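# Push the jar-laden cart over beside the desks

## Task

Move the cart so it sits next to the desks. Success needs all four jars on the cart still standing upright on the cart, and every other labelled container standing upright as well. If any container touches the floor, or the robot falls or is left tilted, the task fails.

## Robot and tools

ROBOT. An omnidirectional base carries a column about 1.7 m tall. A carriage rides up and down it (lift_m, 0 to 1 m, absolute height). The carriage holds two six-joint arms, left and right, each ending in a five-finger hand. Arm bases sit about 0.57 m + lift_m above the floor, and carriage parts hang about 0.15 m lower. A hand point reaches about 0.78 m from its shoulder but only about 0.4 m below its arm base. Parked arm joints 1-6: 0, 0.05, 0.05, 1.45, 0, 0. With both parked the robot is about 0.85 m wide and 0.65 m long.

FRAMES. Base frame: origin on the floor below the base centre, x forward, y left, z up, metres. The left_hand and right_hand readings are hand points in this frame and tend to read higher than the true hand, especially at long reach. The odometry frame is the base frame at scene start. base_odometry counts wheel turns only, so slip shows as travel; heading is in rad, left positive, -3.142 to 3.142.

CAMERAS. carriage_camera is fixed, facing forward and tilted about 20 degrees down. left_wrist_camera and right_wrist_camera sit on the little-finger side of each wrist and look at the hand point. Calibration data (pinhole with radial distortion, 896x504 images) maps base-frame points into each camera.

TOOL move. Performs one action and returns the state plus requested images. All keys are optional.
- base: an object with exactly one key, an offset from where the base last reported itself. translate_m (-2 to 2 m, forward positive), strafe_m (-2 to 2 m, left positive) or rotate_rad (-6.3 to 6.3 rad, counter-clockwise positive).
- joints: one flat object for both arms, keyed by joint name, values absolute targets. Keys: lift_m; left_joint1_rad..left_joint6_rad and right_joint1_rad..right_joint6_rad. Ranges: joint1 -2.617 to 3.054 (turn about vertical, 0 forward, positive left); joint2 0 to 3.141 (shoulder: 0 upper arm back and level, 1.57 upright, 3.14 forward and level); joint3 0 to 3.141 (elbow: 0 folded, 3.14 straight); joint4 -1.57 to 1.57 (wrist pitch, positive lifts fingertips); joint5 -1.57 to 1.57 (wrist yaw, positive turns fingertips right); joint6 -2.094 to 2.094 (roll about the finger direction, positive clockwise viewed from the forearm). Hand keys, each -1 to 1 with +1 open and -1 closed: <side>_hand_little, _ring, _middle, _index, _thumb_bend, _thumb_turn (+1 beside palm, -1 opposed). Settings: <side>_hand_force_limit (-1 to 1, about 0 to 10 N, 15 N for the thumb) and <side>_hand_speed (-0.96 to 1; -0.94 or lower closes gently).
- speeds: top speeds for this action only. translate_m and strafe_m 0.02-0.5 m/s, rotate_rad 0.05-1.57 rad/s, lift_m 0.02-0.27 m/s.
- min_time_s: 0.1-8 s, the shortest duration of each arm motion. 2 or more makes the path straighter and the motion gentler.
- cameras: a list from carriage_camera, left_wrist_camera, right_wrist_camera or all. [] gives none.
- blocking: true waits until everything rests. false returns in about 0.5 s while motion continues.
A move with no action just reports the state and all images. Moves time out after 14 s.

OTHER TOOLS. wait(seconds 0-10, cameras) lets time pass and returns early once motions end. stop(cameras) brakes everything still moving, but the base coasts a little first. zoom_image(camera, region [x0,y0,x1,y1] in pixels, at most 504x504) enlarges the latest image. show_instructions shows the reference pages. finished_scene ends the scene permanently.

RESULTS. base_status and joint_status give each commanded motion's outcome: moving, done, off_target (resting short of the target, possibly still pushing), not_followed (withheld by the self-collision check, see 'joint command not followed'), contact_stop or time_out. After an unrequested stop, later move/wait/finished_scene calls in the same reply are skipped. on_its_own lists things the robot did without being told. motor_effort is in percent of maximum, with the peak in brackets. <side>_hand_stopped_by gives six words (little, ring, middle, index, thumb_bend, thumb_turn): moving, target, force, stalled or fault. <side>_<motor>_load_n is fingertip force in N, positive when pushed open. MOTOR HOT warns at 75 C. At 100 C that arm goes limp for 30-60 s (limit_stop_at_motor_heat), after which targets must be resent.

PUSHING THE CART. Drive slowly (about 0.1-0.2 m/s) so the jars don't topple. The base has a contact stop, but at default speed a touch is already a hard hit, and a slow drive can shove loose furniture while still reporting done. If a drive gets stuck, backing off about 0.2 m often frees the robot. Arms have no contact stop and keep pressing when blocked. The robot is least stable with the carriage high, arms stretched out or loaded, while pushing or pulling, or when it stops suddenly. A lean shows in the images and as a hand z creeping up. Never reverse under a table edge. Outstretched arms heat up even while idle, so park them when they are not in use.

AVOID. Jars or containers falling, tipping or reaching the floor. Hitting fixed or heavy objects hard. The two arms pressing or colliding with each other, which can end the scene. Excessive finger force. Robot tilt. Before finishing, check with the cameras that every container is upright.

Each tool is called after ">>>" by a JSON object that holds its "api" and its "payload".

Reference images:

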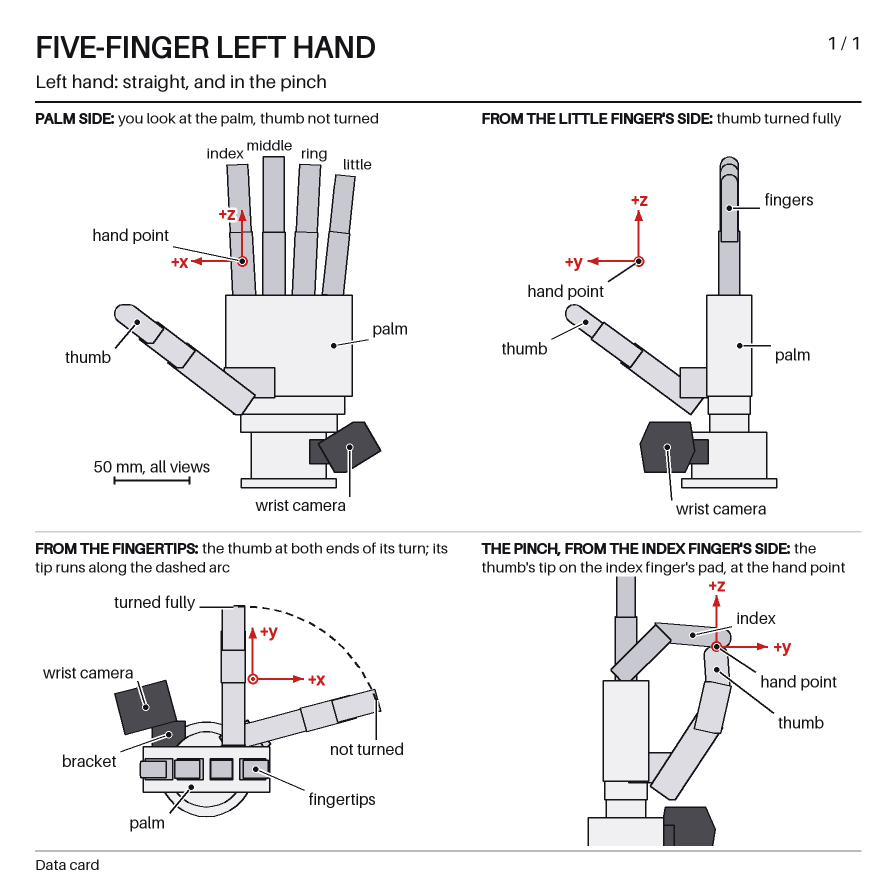

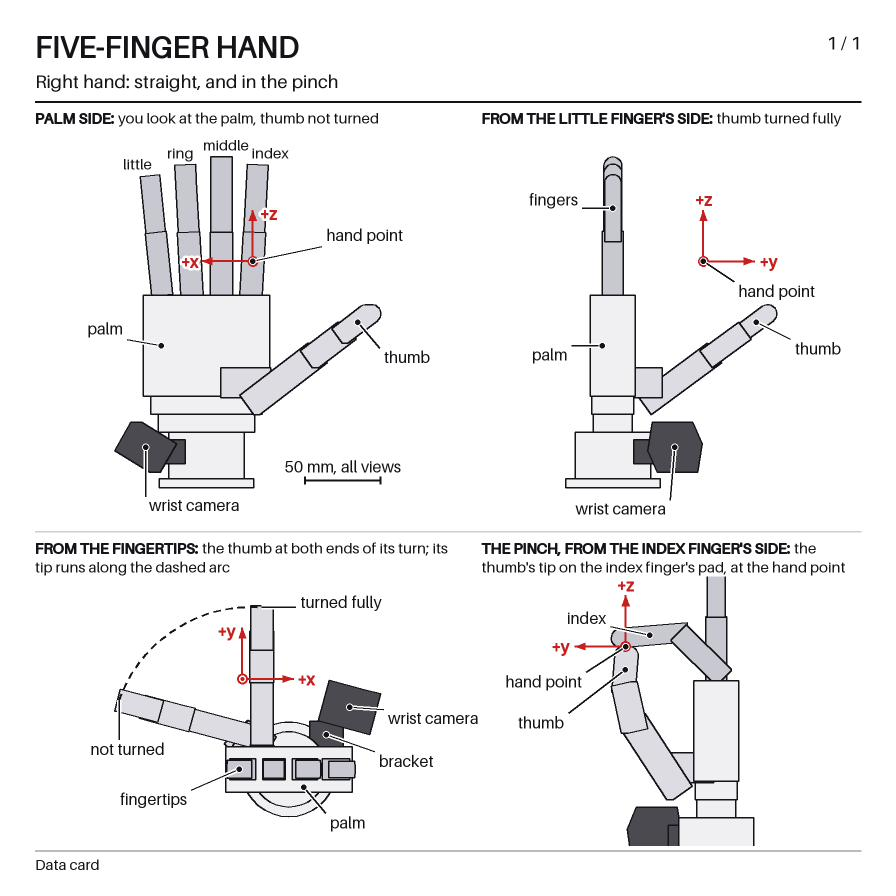

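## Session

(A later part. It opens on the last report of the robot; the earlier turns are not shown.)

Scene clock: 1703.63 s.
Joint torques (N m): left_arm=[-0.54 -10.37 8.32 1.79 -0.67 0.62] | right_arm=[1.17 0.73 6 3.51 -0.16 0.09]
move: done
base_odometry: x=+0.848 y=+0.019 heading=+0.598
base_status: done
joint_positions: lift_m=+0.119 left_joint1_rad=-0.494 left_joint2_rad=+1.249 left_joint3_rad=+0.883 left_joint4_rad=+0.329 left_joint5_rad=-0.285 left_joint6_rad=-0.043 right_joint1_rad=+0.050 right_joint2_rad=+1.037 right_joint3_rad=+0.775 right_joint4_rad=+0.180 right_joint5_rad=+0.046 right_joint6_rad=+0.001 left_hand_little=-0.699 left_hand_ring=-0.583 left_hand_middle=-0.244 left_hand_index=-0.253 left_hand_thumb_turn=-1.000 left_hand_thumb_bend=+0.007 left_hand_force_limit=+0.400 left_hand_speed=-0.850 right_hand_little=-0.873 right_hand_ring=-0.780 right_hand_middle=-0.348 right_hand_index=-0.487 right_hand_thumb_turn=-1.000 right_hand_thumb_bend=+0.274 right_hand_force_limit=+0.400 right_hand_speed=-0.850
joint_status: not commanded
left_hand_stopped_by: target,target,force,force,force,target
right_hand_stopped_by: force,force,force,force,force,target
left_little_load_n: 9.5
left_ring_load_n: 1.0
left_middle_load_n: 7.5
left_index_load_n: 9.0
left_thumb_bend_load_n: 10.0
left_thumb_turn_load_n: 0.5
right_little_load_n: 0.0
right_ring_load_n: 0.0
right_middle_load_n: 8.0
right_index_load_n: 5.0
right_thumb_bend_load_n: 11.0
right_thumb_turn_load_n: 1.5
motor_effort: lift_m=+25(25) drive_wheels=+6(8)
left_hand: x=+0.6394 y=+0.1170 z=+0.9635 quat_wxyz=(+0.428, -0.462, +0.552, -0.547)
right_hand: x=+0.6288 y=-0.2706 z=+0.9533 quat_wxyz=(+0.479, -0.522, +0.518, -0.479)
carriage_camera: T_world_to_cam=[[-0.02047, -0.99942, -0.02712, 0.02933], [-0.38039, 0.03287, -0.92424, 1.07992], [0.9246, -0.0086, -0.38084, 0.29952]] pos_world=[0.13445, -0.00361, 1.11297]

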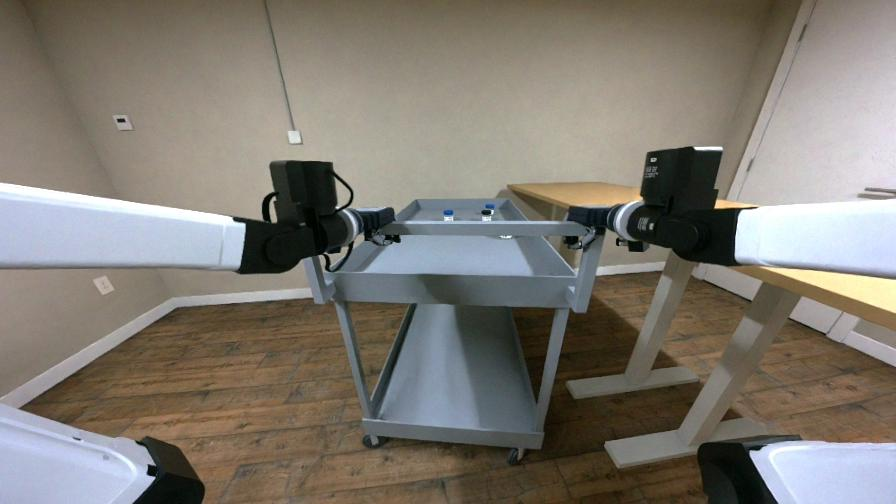

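>>> {"api": "move", "payload": {"base": {"strafe_m": -0.09}, "speeds": {"strafe_m": 0.06}}}

>>> {"api": "move", "payload": {"base": {"rotate_rad": 0.04}, "speeds": {"rotate_rad": 0.1}, "cameras": ["carriage_camera"]}}

Scene clock: 1722.80 s.
Joint torques (N m): left_arm=[-0.64 -7.56 8.34 2.13 -0.04 0.22] | right_arm=[-0.92 -3.47 6 2.51 0.51 -0.05]
move: done
base_odometry: x=+0.899 y=-0.055 heading=+0.599
base_status: done
joint_positions: lift_m=+0.119 left_joint1_rad=-0.493 left_joint2_rad=+1.222 left_joint3_rad=+0.883 left_joint4_rad=+0.292 left_joint5_rad=-0.348 left_joint6_rad=-0.010 right_joint1_rad=+0.074 right_joint2_rad=+1.083 right_joint3_rad=+0.775 right_joint4_rad=+0.266 right_joint5_rad=-0.011 right_joint6_rad=+0.013 left_hand_little=-0.700 left_hand_ring=-0.583 left_hand_middle=-0.244 left_hand_index=-0.253 left_hand_thumb_turn=-1.000 left_hand_thumb_bend=+0.007 left_hand_force_limit=+0.400 left_hand_speed=-0.850 right_hand_little=-0.873 right_hand_ring=-0.780 right_hand_middle=-0.348 right_hand_index=-0.487 right_hand_thumb_turn=-1.000 right_hand_thumb_bend=+0.274 right_hand_force_limit=+0.400 right_hand_speed=-0.850
joint_status: not commanded
left_hand_stopped_by: target,target,force,force,force,target
right_hand_stopped_by: force,force,force,force,force,target
left_little_load_n: 0.5
left_ring_load_n: 0.0
left_middle_load_n: 7.5
left_index_load_n: 8.5
left_thumb_bend_load_n: 9.5
left_thumb_turn_load_n: 0.5
right_little_load_n: 0.0
right_ring_load_n: 3.5
right_middle_load_n: 8.5
right_index_load_n: 6.0
right_thumb_bend_load_n: 11.0
right_thumb_turn_load_n: 0.5
motor_effort: lift_m=+25(25) drive_wheels=+5(11)
left_hand: x=+0.6382 y=+0.1340 z=+0.9642 quat_wxyz=(+0.454, -0.471, +0.548, -0.522)
right_hand: x=+0.6384 y=-0.2484 z=+0.9585 quat_wxyz=(+0.513, -0.528, +0.492, -0.465)
pictures: none

Scene clock: 1723.63 s.
Joint torques (N m): left_arm=[-0.58 -9.14 8.34 2 -0.49 0.55] | right_arm=[0.88 -0.81 5.98 3.19 -0.1 0.11]
move: done
base_odometry: x=+0.899 y=-0.055 heading=+0.638
base_status: done
joint_positions: lift_m=+0.119 left_joint1_rad=-0.493 left_joint2_rad=+1.237 left_joint3_rad=+0.883 left_joint4_rad=+0.308 left_joint5_rad=-0.303 left_joint6_rad=-0.037 right_joint1_rad=+0.054 right_joint2_rad=+1.054 right_joint3_rad=+0.775 right_joint4_rad=+0.208 right_joint5_rad=+0.040 right_joint6_rad=+0.000 left_hand_little=-0.699 left_hand_ring=-0.583 left_hand_middle=-0.244 left_hand_index=-0.253 left_hand_thumb_turn=-1.000 left_hand_thumb_bend=+0.007 left_hand_force_limit=+0.400 left_hand_speed=-0.850 right_hand_little=-0.873 right_hand_ring=-0.780 right_hand_middle=-0.348 right_hand_index=-0.487 right_hand_thumb_turn=-1.000 right_hand_thumb_bend=+0.274 right_hand_force_limit=+0.400 right_hand_speed=-0.850
joint_status: not commanded
left_hand_stopped_by: target,target,force,force,force,target
right_hand_stopped_by: force,force,force,force,force,target
left_little_load_n: 9.0
left_ring_load_n: 0.0
left_middle_load_n: 7.5
left_index_load_n: 9.0
left_thumb_bend_load_n: 10.0
left_thumb_turn_load_n: 0.5
right_little_load_n: 0.0
right_ring_load_n: 0.0
right_middle_load_n: 8.0
right_index_load_n: 5.5
right_thumb_bend_load_n: 11.0
right_thumb_turn_load_n: 1.0
motor_effort: lift_m=+25(25) drive_wheels=+5(6)
left_hand: x=+0.6381 y=+0.1225 z=+0.9629 quat_wxyz=(+0.434, -0.466, +0.552, -0.538)
right_hand: x=+0.6331 y=-0.2677 z=+0.9542 quat_wxyz=(+0.485, -0.522, +0.513, -0.480)
carriage_camera: T_world_to_cam=[[-0.02047, -0.99942, -0.02712, 0.02933], [-0.38039, 0.03287, -0.92424, 1.07992], [0.9246, -0.0086, -0.38084, 0.29952]] pos_world=[0.13445, -0.00361, 1.11297]

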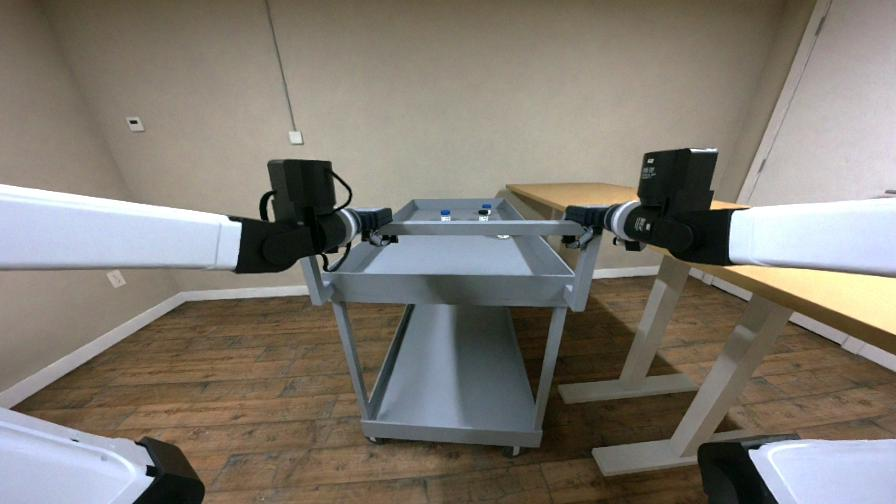

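>>> {"api": "move", "payload": {"base": {"strafe_m": -0.1}, "speeds": {"strafe_m": 0.06}, "cameras": ["carriage_camera"]}}

Scene clock: 1732.57 s.
Joint torques (N m): left_arm=[-0.32 -6.91 8.34 2.2 -0.17 0.18] | right_arm=[-0.73 -3.79 5.97 2.44 0.53 -0.01]
move: done
base_odometry: x=+0.958 y=-0.136 heading=+0.639
base_status: done
joint_positions: lift_m=+0.119 left_joint1_rad=-0.496 left_joint2_rad=+1.216 left_joint3_rad=+0.883 left_joint4_rad=+0.287 left_joint5_rad=-0.335 left_joint6_rad=-0.006 right_joint1_rad=+0.072 right_joint2_rad=+1.086 right_joint3_rad=+0.775 right_joint4_rad=+0.273 right_joint5_rad=-0.013 right_joint6_rad=+0.015 left_hand_little=-0.700 left_hand_ring=-0.583 left_hand_middle=-0.244 left_hand_index=-0.253 left_hand_thumb_turn=-1.000 left_hand_thumb_bend=+0.007 left_hand_force_limit=+0.400 left_hand_speed=-0.850 right_hand_little=-0.873 right_hand_ring=-0.779 right_hand_middle=-0.348 right_hand_index=-0.487 right_hand_thumb_turn=-1.000 right_hand_thumb_bend=+0.274 right_hand_force_limit=+0.400 right_hand_speed=-0.850
joint_status: not commanded
left_hand_stopped_by: target,target,force,force,force,target
right_hand_stopped_by: force,force,force,force,force,target
left_little_load_n: 0.0
left_ring_load_n: 0.0
left_middle_load_n: 7.5
left_index_load_n: 8.5
left_thumb_bend_load_n: 10.0
left_thumb_turn_load_n: 0.5
right_little_load_n: 0.0
right_ring_load_n: 6.0
right_middle_load_n: 8.5
right_index_load_n: 5.5
right_thumb_bend_load_n: 11.0
right_thumb_turn_load_n: 0.5
motor_effort: lift_m=+25(25) drive_wheels=-3(11)
left_hand: x=+0.6359 y=+0.1314 z=+0.9651 quat_wxyz=(+0.451, -0.466, +0.552, -0.525)
right_hand: x=+0.6394 y=-0.2486 z=+0.9593 quat_wxyz=(+0.514, -0.527, +0.491, -0.465)
carriage_camera: T_world_to_cam=[[-0.02047, -0.99942, -0.02712, 0.02933], [-0.38039, 0.03287, -0.92424, 1.07992], [0.9246, -0.0086, -0.38084, 0.29952]] pos_world=[0.13445, -0.00361, 1.11297]

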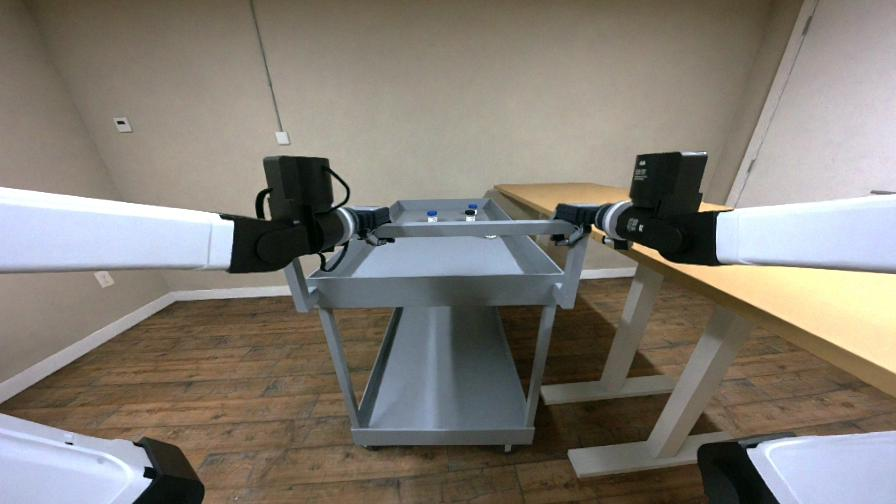

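>>> {"api": "move", "payload": {"joints": {"left_joint1_rad": -0.6, "left_joint5_rad": -0.44, "right_joint1_rad": -0.04, "right_joint5_rad": -0.07}, "min_time_s": 2}}

>>> {"api": "move", "payload": {"base": {"strafe_m": -0.03}, "speeds": {"strafe_m": 0.05}, "cameras": ["carriage_camera"]}}

Scene clock: 1750.53 s.
Joint torques (N m): left_arm=[-0.75 -6.89 8.32 2.15 -0.31 0.19] | right_arm=[-2.85 -3.77 6.01 2.42 0.49 -0.05]
move: off_target
base_odometry: x=+0.958 y=-0.136 heading=+0.639
base_status: not commanded
joint_positions: lift_m=+0.119 left_joint1_rad=-0.592 left_joint2_rad=+1.216 left_joint3_rad=+0.883 left_joint4_rad=+0.287 left_joint5_rad=-0.423 left_joint6_rad=-0.006 right_joint1_rad=-0.005 right_joint2_rad=+1.086 right_joint3_rad=+0.775 right_joint4_rad=+0.274 right_joint5_rad=-0.110 right_joint6_rad=+0.015 left_hand_little=-0.700 left_hand_ring=-0.583 left_hand_middle=-0.244 left_hand_index=-0.253 left_hand_thumb_turn=-1.000 left_hand_thumb_bend=+0.007 left_hand_force_limit=+0.400 left_hand_speed=-0.850 right_hand_little=-0.873 right_hand_ring=-0.779 right_hand_middle=-0.348 right_hand_index=-0.487 right_hand_thumb_turn=-1.000 right_hand_thumb_bend=+0.274 right_hand_force_limit=+0.400 right_hand_speed=-0.850
joint_status: right_joint1_rad off_target (ended at -0.004, target -0.040); right_joint5_rad off_target (ended at -0.110, target -0.070); the others done
left_hand_stopped_by: target,target,force,force,force,target
right_hand_stopped_by: force,force,force,force,force,target
left_little_load_n: 0.0
left_ring_load_n: 0.0
left_middle_load_n: 7.5
left_index_load_n: 8.5
left_thumb_bend_load_n: 10.0
left_thumb_turn_load_n: 0.5
right_little_load_n: -0.5
right_ring_load_n: 6.5
right_middle_load_n: 8.5
right_index_load_n: 5.5
right_thumb_bend_load_n: 10.5
right_thumb_turn_load_n: 1.0
motor_effort: lift_m=+25(25) drive_wheels=+6(6)
left_hand: x=+0.6230 y=+0.1094 z=+0.9653 quat_wxyz=(+0.450, -0.462, +0.555, -0.526)
right_hand: x=+0.6390 y=-0.2615 z=+0.9595 quat_wxyz=(+0.520, -0.531, +0.487, -0.459)
pictures: none

Scene clock: 1751.63 s.
Joint torques (N m): left_arm=[-0.2 -6.57 8.29 2.23 -0.24 0.2] | right_arm=[-2.04 -3.89 6.01 2.38 0.66 -0.07]
move: done
base_odometry: x=+0.976 y=-0.160 heading=+0.639
base_status: done
joint_positions: lift_m=+0.119 left_joint1_rad=-0.598 left_joint2_rad=+1.214 left_joint3_rad=+0.883 left_joint4_rad=+0.281 left_joint5_rad=-0.426 left_joint6_rad=-0.006 right_joint1_rad=-0.014 right_joint2_rad=+1.087 right_joint3_rad=+0.775 right_joint4_rad=+0.278 right_joint5_rad=-0.124 right_joint6_rad=+0.018 left_hand_little=-0.700 left_hand_ring=-0.583 left_hand_middle=-0.244 left_hand_index=-0.253 left_hand_thumb_turn=-1.000 left_hand_thumb_bend=+0.007 left_hand_force_limit=+0.400 left_hand_speed=-0.850 right_hand_little=-0.873 right_hand_ring=-0.779 right_hand_middle=-0.348 right_hand_index=-0.487 right_hand_thumb_turn=-1.000 right_hand_thumb_bend=+0.274 right_hand_force_limit=+0.400 right_hand_speed=-0.850
joint_status: not commanded
left_hand_stopped_by: target,target,force,force,force,target
right_hand_stopped_by: force,force,force,force,force,target
left_little_load_n: 0.0
left_ring_load_n: 0.0
left_middle_load_n: 7.0
left_index_load_n: 8.5
left_thumb_bend_load_n: 10.0
left_thumb_turn_load_n: 1.0
right_little_load_n: 0.0
right_ring_load_n: 8.5
right_middle_load_n: 8.5
right_index_load_n: 5.5
right_thumb_bend_load_n: 10.5
right_thumb_turn_load_n: 0.5
motor_effort: lift_m=+25(25) drive_wheels=-3(11)
left_hand: x=+0.6214 y=+0.1081 z=+0.9645 quat_wxyz=(+0.449, -0.462, +0.557, -0.525)
right_hand: x=+0.6392 y=-0.2626 z=+0.9603 quat_wxyz=(+0.523, -0.530, +0.486, -0.458)
carriage_camera: T_world_to_cam=[[-0.02047, -0.99942, -0.02712, 0.02933], [-0.38039, 0.03287, -0.92424, 1.07992], [0.9246, -0.0086, -0.38084, 0.29952]] pos_world=[0.13445, -0.00361, 1.11297]

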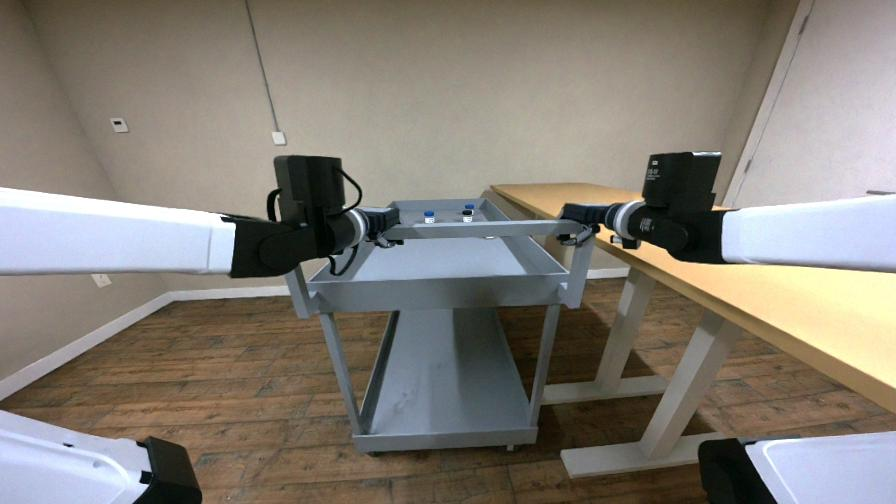

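>>> {"api": "zoom_image", "payload": {"camera": "carriage_camera", "region": [340, 180, 620, 460]}}

Scaled by 1.800 from the camera's image (finer frame: 1280x720).

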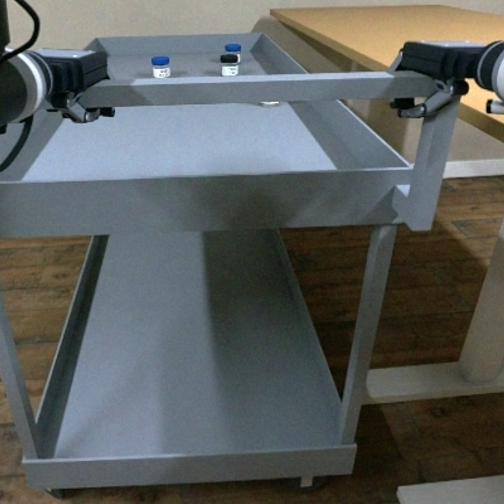

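>>> {"api": "zoom_image", "payload": {"camera": "carriage_camera", "region": [600, 230, 896, 450]}}

Scaled by 1.703 from the camera's image (finer frame: 1280x720).

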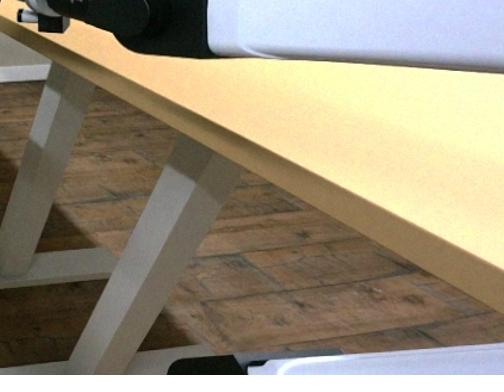

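>>> {"api": "move", "payload": {"joints": {"left_joint1_rad": -0.66, "left_joint5_rad": -0.5, "right_joint1_rad": -0.1, "right_joint5_rad": -0.13}, "min_time_s": 1.5}}

>>> {"api": "move", "payload": {"base": {"rotate_rad": 0.02}, "speeds": {"rotate_rad": 0.1}, "cameras": ["all"]}}

Scene clock: 1835.07 s.
Joint torques (N m): left_arm=[-0.72 -6.65 8.32 2.18 -0.26 0.19] | right_arm=[-2.97 -3.85 6 2.34 0.54 -0.08]
move: off_target
base_odometry: x=+0.976 y=-0.160 heading=+0.639
base_status: not commanded
joint_positions: lift_m=+0.119 left_joint1_rad=-0.652 left_joint2_rad=+1.214 left_joint3_rad=+0.883 left_joint4_rad=+0.283 left_joint5_rad=-0.483 left_joint6_rad=-0.006 right_joint1_rad=-0.063 right_joint2_rad=+1.087 right_joint3_rad=+0.775 right_joint4_rad=+0.280 right_joint5_rad=-0.174 right_joint6_rad=+0.018 left_hand_little=-0.700 left_hand_ring=-0.583 left_hand_middle=-0.244 left_hand_index=-0.253 left_hand_thumb_turn=-1.000 left_hand_thumb_bend=+0.007 left_hand_force_limit=+0.400 left_hand_speed=-0.850 right_hand_little=-0.873 right_hand_ring=-0.779 right_hand_middle=-0.348 right_hand_index=-0.487 right_hand_thumb_turn=-1.000 right_hand_thumb_bend=+0.274 right_hand_force_limit=+0.400 right_hand_speed=-0.850
joint_status: right_joint1_rad off_target (ended at -0.063, target -0.100); right_joint5_rad off_target (ended at -0.174, target -0.130); the others done
left_hand_stopped_by: target,target,force,force,force,target
right_hand_stopped_by: force,force,force,force,force,target
left_little_load_n: 0.0
left_ring_load_n: 0.0
left_middle_load_n: 7.5
left_index_load_n: 8.5
left_thumb_bend_load_n: 10.0
left_thumb_turn_load_n: 0.5
right_little_load_n: 0.0
right_ring_load_n: 11.0
right_middle_load_n: 8.5
right_index_load_n: 6.0
right_thumb_bend_load_n: 11.0
right_thumb_turn_load_n: 0.5
motor_effort: lift_m=+25(25) drive_wheels=-2(6)
left_hand: x=+0.6137 y=+0.0975 z=+0.9651 quat_wxyz=(+0.451, -0.461, +0.556, -0.525)
right_hand: x=+0.6388 y=-0.2732 z=+0.9609 quat_wxyz=(+0.524, -0.530, +0.485, -0.458)
pictures: none

Scene clock: 1835.70 s.
Joint torques (N m): left_arm=[-0.68 -6.52 8.34 2.13 -0.22 0.21] | right_arm=[-0.75 -3.77 5.98 2.5 0.44 0.07]
move: done
base_odometry: x=+0.976 y=-0.160 heading=+0.659
base_status: done
joint_positions: lift_m=+0.119 left_joint1_rad=-0.653 left_joint2_rad=+1.213 left_joint3_rad=+0.883 left_joint4_rad=+0.287 left_joint5_rad=-0.485 left_joint6_rad=-0.006 right_joint1_rad=-0.089 right_joint2_rad=+1.087 right_joint3_rad=+0.775 right_joint4_rad=+0.266 right_joint5_rad=-0.166 right_joint6_rad=+0.003 left_hand_little=-0.700 left_hand_ring=-0.583 left_hand_middle=-0.244 left_hand_index=-0.253 left_hand_thumb_turn=-1.000 left_hand_thumb_bend=+0.007 left_hand_force_limit=+0.400 left_hand_speed=-0.850 right_hand_little=-0.873 right_hand_ring=-0.780 right_hand_middle=-0.348 right_hand_index=-0.487 right_hand_thumb_turn=-1.000 right_hand_thumb_bend=+0.274 right_hand_force_limit=+0.400 right_hand_speed=-0.850
joint_status: not commanded
left_hand_stopped_by: target,target,force,force,force,target
right_hand_stopped_by: force,force,force,force,force,target
left_little_load_n: 0.5
left_ring_load_n: 0.0
left_middle_load_n: 7.5
left_index_load_n: 8.5
left_thumb_bend_load_n: 10.0
left_thumb_turn_load_n: 0.5
right_little_load_n: 0.0
right_ring_load_n: 1.5
right_middle_load_n: 8.5
right_index_load_n: 6.0
right_thumb_bend_load_n: 11.0
right_thumb_turn_load_n: 1.0
on_its_own: right_joint1_rad moved -0.026 to your old target -0.100
motor_effort: lift_m=+25(25) drive_wheels=-3(4)
left_hand: x=+0.6138 y=+0.0975 z=+0.9665 quat_wxyz=(+0.451, -0.461, +0.554, -0.526)
right_hand: x=+0.6391 y=-0.2859 z=+0.9573 quat_wxyz=(+0.510, -0.528, +0.494, -0.467)
pictures: carriage_camera, left_wrist_camera, right_wrist_camera
carriage_camera: T_world_to_cam=[[-0.02047, -0.99942, -0.02712, 0.02933], [-0.38039, 0.03287, -0.92424, 1.07992], [0.9246, -0.0086, -0.38084, 0.29952]] pos_world=[0.13445, -0.00361, 1.11297]
left_wrist_camera: T_world_to_cam=[[0.0103, -0.28673, 0.95796, -0.90903], [-0.65734, -0.72386, -0.20959, 0.67438], [0.75352, -0.62755, -0.19594, -0.09408]] pos_world=[0.52356, 0.16848, 0.99372]
right_wrist_camera: T_world_to_cam=[[-0.04436, -0.25032, -0.96715, 0.87976], [-0.59163, 0.78666, -0.17647, 0.76536], [0.80499, 0.56437, -0.18299, -0.06681]] pos_world=[0.54562, -0.34415, 0.97369]

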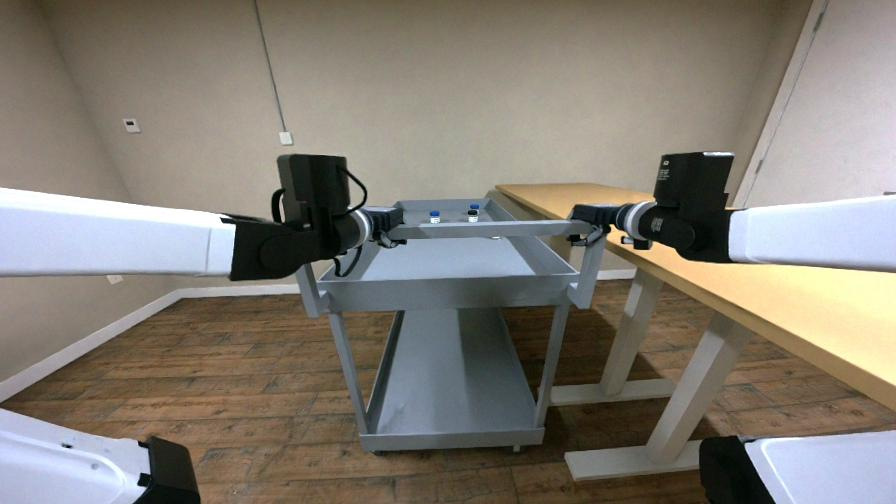

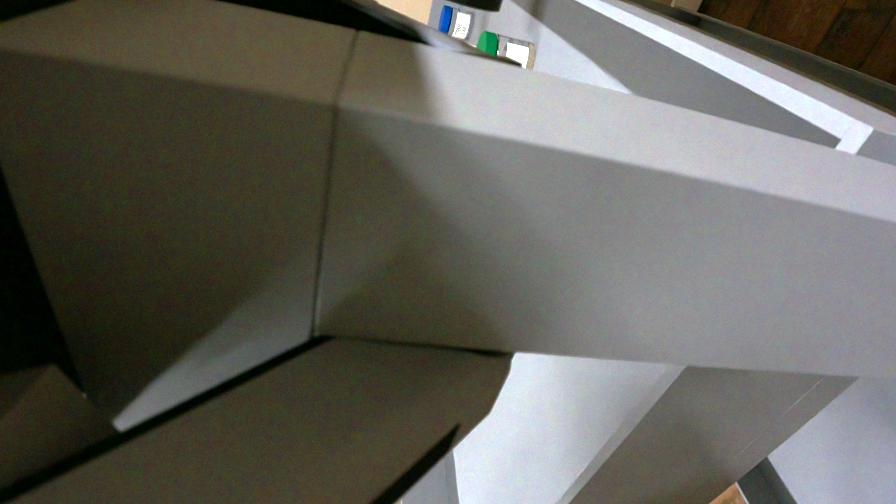

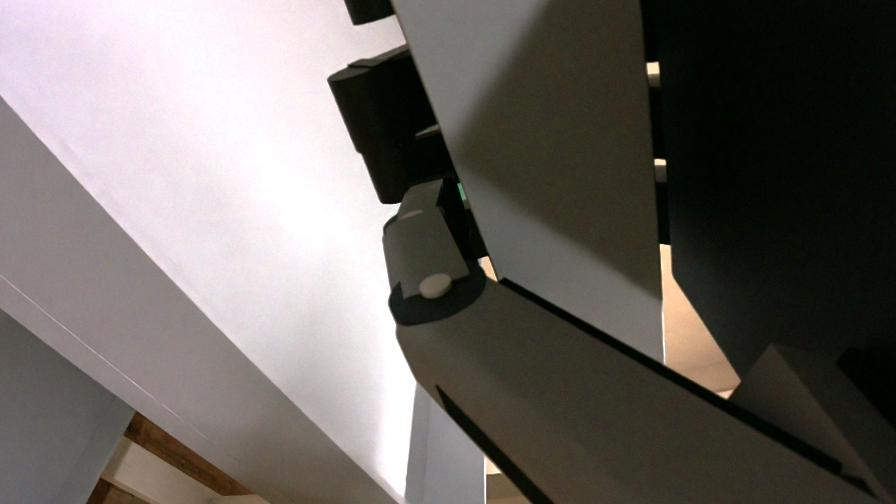

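>>> {"api": "zoom_image", "payload": {"camera": "carriage_camera", "region": [340, 180, 620, 460]}}

>>> {"api": "zoom_image", "payload": {"camera": "carriage_camera", "region": [480, 170, 760, 380]}}

Scaled by 1.800 from the camera's image (finer frame: 1280x720).

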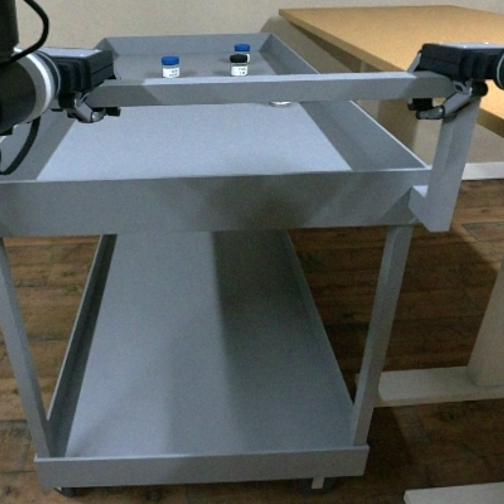

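Scaled by 1.800 from the camera's image (finer frame: 1280x720).

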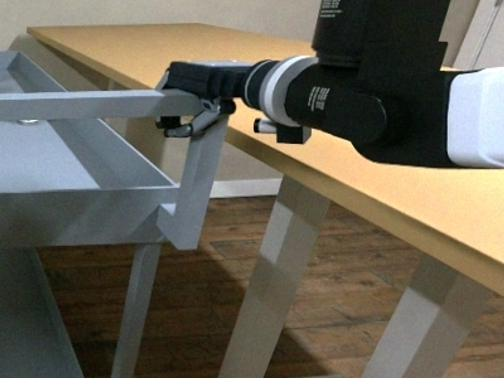

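>>> {"api": "move", "payload": {"joints": {"left_joint1_rad": -0.73, "left_joint5_rad": -0.57, "right_joint1_rad": -0.17, "right_joint5_rad": -0.2}, "min_time_s": 1.5, "cameras": ["carriage_camera"]}}

Scene clock: 1876.73 s.
Joint torques (N m): left_arm=[-1.77 -6.61 8.27 2.19 -0.41 0.19] | right_arm=[-2.03 -3.79 5.97 2.48 0.33 0.09]
move: off_target
base_odometry: x=+0.976 y=-0.160 heading=+0.659
base_status: not commanded
joint_positions: lift_m=+0.119 left_joint1_rad=-0.710 left_joint2_rad=+1.214 left_joint3_rad=+0.883 left_joint4_rad=+0.278 left_joint5_rad=-0.541 left_joint6_rad=-0.006 right_joint1_rad=-0.143 right_joint2_rad=+1.087 right_joint3_rad=+0.775 right_joint4_rad=+0.266 right_joint5_rad=-0.227 right_joint6_rad=+0.002 left_hand_little=-0.699 left_hand_ring=-0.583 left_hand_middle=-0.244 left_hand_index=-0.253 left_hand_thumb_turn=-1.000 left_hand_thumb_bend=+0.007 left_hand_force_limit=+0.400 left_hand_speed=-0.850 right_hand_little=-0.873 right_hand_ring=-0.780 right_hand_middle=-0.348 right_hand_index=-0.487 right_hand_thumb_turn=-1.000 right_hand_thumb_bend=+0.274 right_hand_force_limit=+0.400 right_hand_speed=-0.850
joint_status: right_joint1_rad off_target (ended at -0.143, target -0.170); the others done
left_hand_stopped_by: target,target,force,force,force,target
right_hand_stopped_by: force,force,force,force,force,target
left_little_load_n: 6.5
left_ring_load_n: 0.0
left_middle_load_n: 7.5
left_index_load_n: 8.5
left_thumb_bend_load_n: 10.0
left_thumb_turn_load_n: 0.0
right_little_load_n: 0.0
right_ring_load_n: 2.0
right_middle_load_n: 8.5
right_index_load_n: 6.0
right_thumb_bend_load_n: 11.0
right_thumb_turn_load_n: 1.0
motor_effort: lift_m=+25(25) drive_wheels=-3(4)
left_hand: x=+0.6043 y=+0.0865 z=+0.9642 quat_wxyz=(+0.451, -0.461, +0.557, -0.523)
right_hand: x=+0.6374 y=-0.2969 z=+0.9574 quat_wxyz=(+0.512, -0.529, +0.492, -0.465)
carriage_camera: T_world_to_cam=[[-0.02047, -0.99942, -0.02712, 0.02933], [-0.38039, 0.03287, -0.92424, 1.07992], [0.9246, -0.0086, -0.38084, 0.29952]] pos_world=[0.13445, -0.00361, 1.11297]

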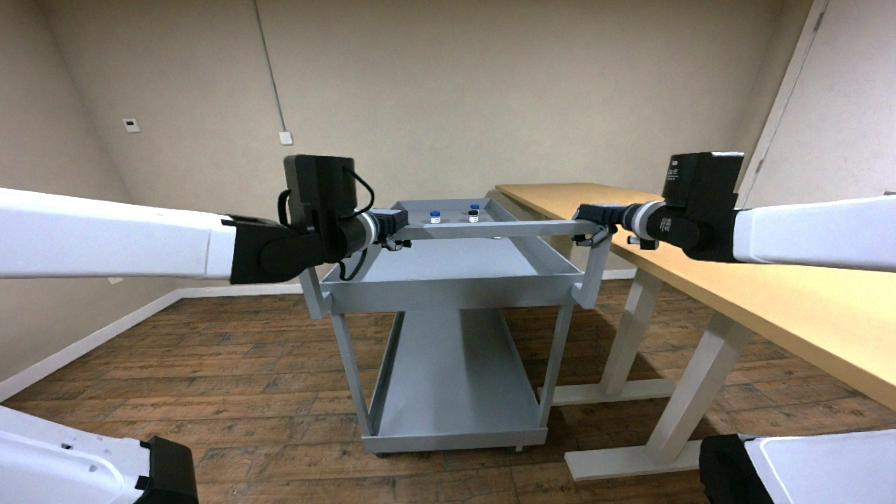

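>>> {"api": "move", "payload": {"base": {"rotate_rad": -0.04}, "speeds": {"rotate_rad": 0.1}, "cameras": ["carriage_camera"]}}

>>> {"api": "zoom_image", "payload": {"camera": "carriage_camera", "region": [340, 180, 620, 460]}}

Scene clock: 1894.00 s.
Joint torques (N m): left_arm=[0.14 -6.57 8.28 2.32 -0.27 0.18] | right_arm=[-1.59 -4.75 5.93 2.22 0.61 0.03]
move: done
base_odometry: x=+0.976 y=-0.160 heading=+0.619
base_status: done
joint_positions: lift_m=+0.119 left_joint1_rad=-0.731 left_joint2_rad=+1.214 left_joint3_rad=+0.883 left_joint4_rad=+0.266 left_joint5_rad=-0.556 left_joint6_rad=-0.006 right_joint1_rad=-0.149 right_joint2_rad=+1.097 right_joint3_rad=+0.775 right_joint4_rad=+0.288 right_joint5_rad=-0.252 right_joint6_rad=+0.007 left_hand_little=-0.700 left_hand_ring=-0.583 left_hand_middle=-0.244 left_hand_index=-0.253 left_hand_thumb_turn=-1.000 left_hand_thumb_bend=+0.007 left_hand_force_limit=+0.400 left_hand_speed=-0.850 right_hand_little=-0.873 right_hand_ring=-0.779 right_hand_middle=-0.348 right_hand_index=-0.487 right_hand_thumb_turn=-1.000 right_hand_thumb_bend=+0.274 right_hand_force_limit=+0.400 right_hand_speed=-0.850
joint_status: not commanded
left_hand_stopped_by: target,target,force,force,force,target
right_hand_stopped_by: force,force,force,force,force,target
left_little_load_n: 0.0
left_ring_load_n: 0.0
left_middle_load_n: 7.5
left_index_load_n: 8.5
left_thumb_bend_load_n: 10.5
left_thumb_turn_load_n: 1.0
right_little_load_n: 0.0
right_ring_load_n: 8.5
right_middle_load_n: 8.5
right_index_load_n: 5.5
right_thumb_bend_load_n: 11.0
right_thumb_turn_load_n: 0.5
motor_effort: lift_m=+25(25) drive_wheels=-4(8)
left_hand: x=+0.5999 y=+0.0822 z=+0.9612 quat_wxyz=(+0.449, -0.459, +0.563, -0.520)
right_hand: x=+0.6393 y=-0.2944 z=+0.9590 quat_wxyz=(+0.520, -0.530, +0.485, -0.462)
carriage_camera: T_world_to_cam=[[-0.02047, -0.99942, -0.02712, 0.02933], [-0.38039, 0.03287, -0.92424, 1.07992], [0.9246, -0.0086, -0.38084, 0.29952]] pos_world=[0.13445, -0.00361, 1.11297]

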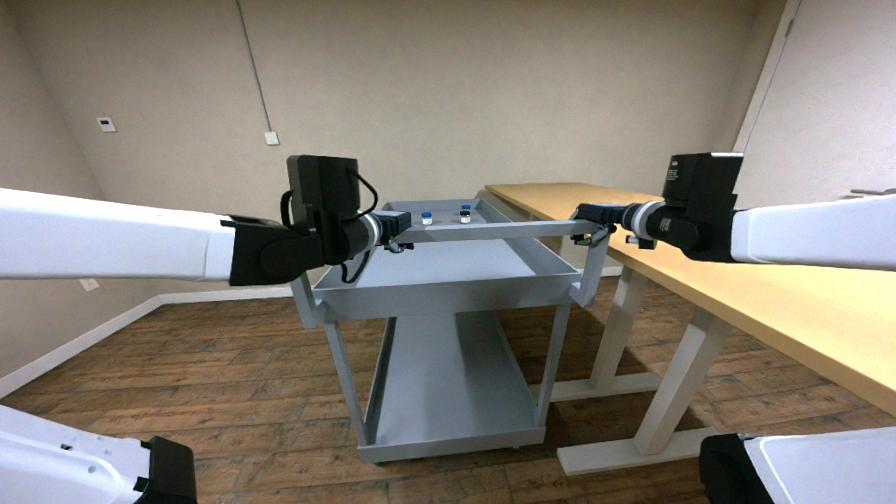

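Scaled by 1.800 from the camera's image (finer frame: 1280x720).

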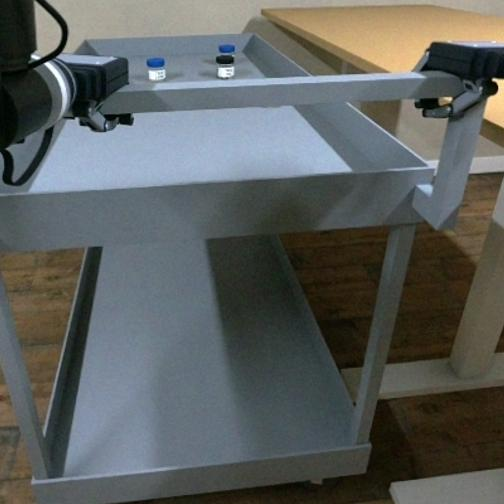

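>>> {"api": "move", "payload": {"joints": {"right_joint1_rad": -0.149, "right_joint2_rad": 1.097, "right_joint3_rad": 0.775, "right_joint4_rad": 0.288, "right_joint5_rad": -0.252, "right_joint6_rad": 0.007, "left_joint1_rad": -0.731, "left_joint2_rad": 1.214, "left_joint3_rad": 0.883, "left_joint4_rad": 0.266, "left_joint5_rad": -0.556, "left_joint6_rad": -0.006}}}

>>> {"api": "move", "payload": {"joints": {"left_hand_little": 1, "left_hand_ring": 1, "left_hand_middle": 1, "left_hand_index": 1, "left_hand_thumb_bend": 1, "right_hand_little": 1, "right_hand_ring": 1, "right_hand_middle": 1, "right_hand_index": 1, "right_hand_thumb_bend": 1}, "cameras": ["all"]}}

Scene clock: 1931.80 s.
Joint torques (N m): left_arm=[-0.05 -5.18 6.8 2 -0.11 0.12] | right_arm=[0.25 -3.29 5.6 2.09 0.06 0.1]
move: done
base_odometry: x=+0.976 y=-0.160 heading=+0.619
base_status: not commanded
joint_positions: lift_m=+0.119 left_joint1_rad=-0.731 left_joint2_rad=+1.214 left_joint3_rad=+0.883 left_joint4_rad=+0.263 left_joint5_rad=-0.556 left_joint6_rad=-0.006 right_joint1_rad=-0.149 right_joint2_rad=+1.097 right_joint3_rad=+0.775 right_joint4_rad=+0.288 right_joint5_rad=-0.256 right_joint6_rad=+0.007 left_hand_little=-0.700 left_hand_ring=-0.583 left_hand_middle=-0.244 left_hand_index=-0.253 left_hand_thumb_turn=-1.000 left_hand_thumb_bend=+0.007 left_hand_force_limit=+0.400 left_hand_speed=-0.850 right_hand_little=-0.873 right_hand_ring=-0.779 right_hand_middle=-0.348 right_hand_index=-0.487 right_hand_thumb_turn=-1.000 right_hand_thumb_bend=+0.274 right_hand_force_limit=+0.400 right_hand_speed=-0.850
joint_status: all done
left_hand_stopped_by: target,target,force,force,force,target
right_hand_stopped_by: force,force,force,force,force,target
left_little_load_n: 0.0
left_ring_load_n: 0.0
left_middle_load_n: 7.0
left_index_load_n: 8.5
left_thumb_bend_load_n: 9.5
left_thumb_turn_load_n: 0.5
right_little_load_n: 0.0
right_ring_load_n: 8.5
right_middle_load_n: 8.0
right_index_load_n: 5.5
right_thumb_bend_load_n: 11.0
right_thumb_turn_load_n: 0.5
motor_effort: lift_m=+25(25) drive_wheels=-3(5)
left_hand: x=+0.5998 y=+0.0823 z=+0.9605 quat_wxyz=(+0.449, -0.459, +0.564, -0.519)
right_hand: x=+0.6391 y=-0.2936 z=+0.9590 quat_wxyz=(+0.521, -0.531, +0.484, -0.460)
pictures: none

Scene clock: 1936.90 s.
Joint torques (N m): left_arm=[-0.01 -5.24 6.79 2.01 -0.12 0.13] | right_arm=[0.27 -3.32 5.57 2.14 0.07 0.11]
move: done
base_odometry: x=+0.976 y=-0.160 heading=+0.619
base_status: not commanded
joint_positions: lift_m=+0.119 left_joint1_rad=-0.731 left_joint2_rad=+1.214 left_joint3_rad=+0.883 left_joint4_rad=+0.263 left_joint5_rad=-0.556 left_joint6_rad=-0.006 right_joint1_rad=-0.149 right_joint2_rad=+1.097 right_joint3_rad=+0.775 right_joint4_rad=+0.285 right_joint5_rad=-0.256 right_joint6_rad=+0.007 left_hand_little=+1.000 left_hand_ring=+1.000 left_hand_middle=+1.000 left_hand_index=+1.000 left_hand_thumb_turn=-1.000 left_hand_thumb_bend=+1.000 left_hand_force_limit=+0.400 left_hand_speed=-0.850 right_hand_little=+1.000 right_hand_ring=+1.000 right_hand_middle=+1.000 right_hand_index=+1.000 right_hand_thumb_turn=-1.000 right_hand_thumb_bend=+1.000 right_hand_force_limit=+0.400 right_hand_speed=-0.850
joint_status: all done
left_hand_stopped_by: target,target,target,target,target,target
right_hand_stopped_by: target,target,target,target,target,target
left_little_load_n: 0.0
left_ring_load_n: 0.0
left_middle_load_n: 0.0
left_index_load_n: 0.0
left_thumb_bend_load_n: 0.0
left_thumb_turn_load_n: 0.0
right_little_load_n: 0.0
right_ring_load_n: 0.0
right_middle_load_n: -0.5
right_index_load_n: 0.0
right_thumb_bend_load_n: 0.5
right_thumb_turn_load_n: 0.0
motor_effort: lift_m=+25(25) drive_wheels=-1(5)
left_hand: x=+0.5997 y=+0.0823 z=+0.9604 quat_wxyz=(+0.449, -0.459, +0.564, -0.519)
right_hand: x=+0.6388 y=-0.2936 z=+0.9582 quat_wxyz=(+0.520, -0.532, +0.485, -0.460)
pictures: carriage_camera, left_wrist_camera, right_wrist_camera
carriage_camera: T_world_to_cam=[[-0.02047, -0.99942, -0.02712, 0.02933], [-0.38039, 0.03287, -0.92424, 1.07992], [0.9246, -0.0086, -0.38084, 0.29952]] pos_world=[0.13445, -0.00361, 1.11297]
left_wrist_camera: T_world_to_cam=[[0.0241, -0.30486, 0.95209, -0.90849], [-0.66581, -0.71531, -0.21219, 0.65973], [0.74573, -0.6288, -0.22022, -0.06609]] pos_world=[0.51043, 0.15338, 0.9904]
right_wrist_camera: T_world_to_cam=[[-0.02947, -0.24578, -0.96888, 0.87218], [-0.61356, 0.76965, -0.17658, 0.78044], [0.7891, 0.58926, -0.17348, -0.05382]] pos_world=[0.54701, -0.35459, 0.97351]

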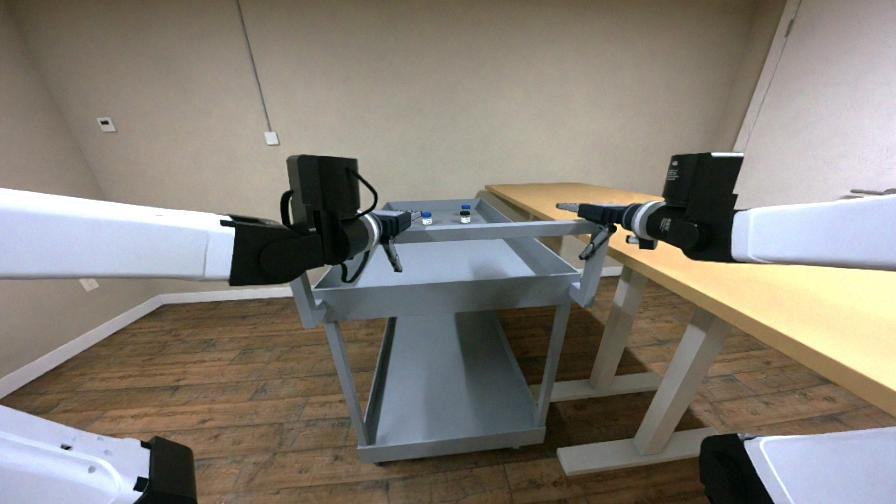

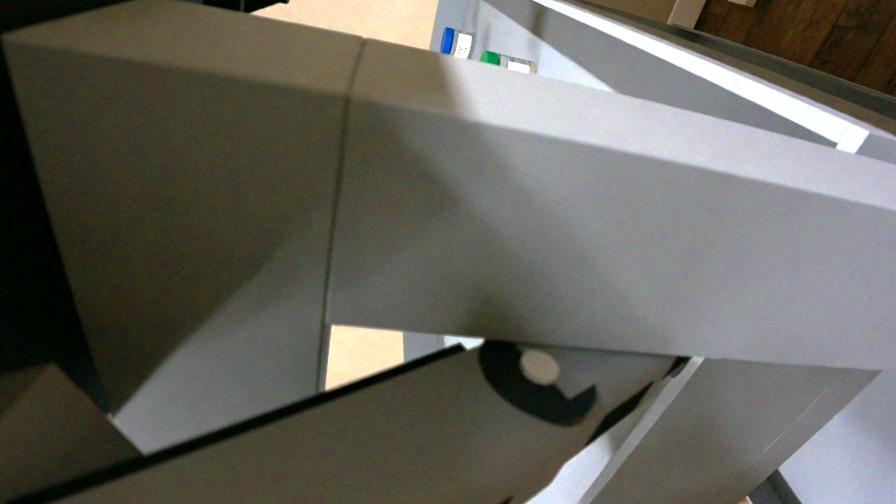

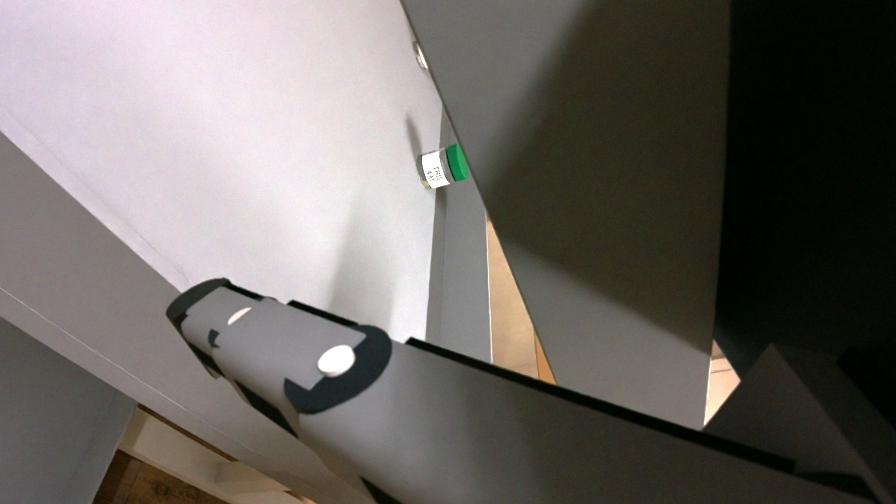

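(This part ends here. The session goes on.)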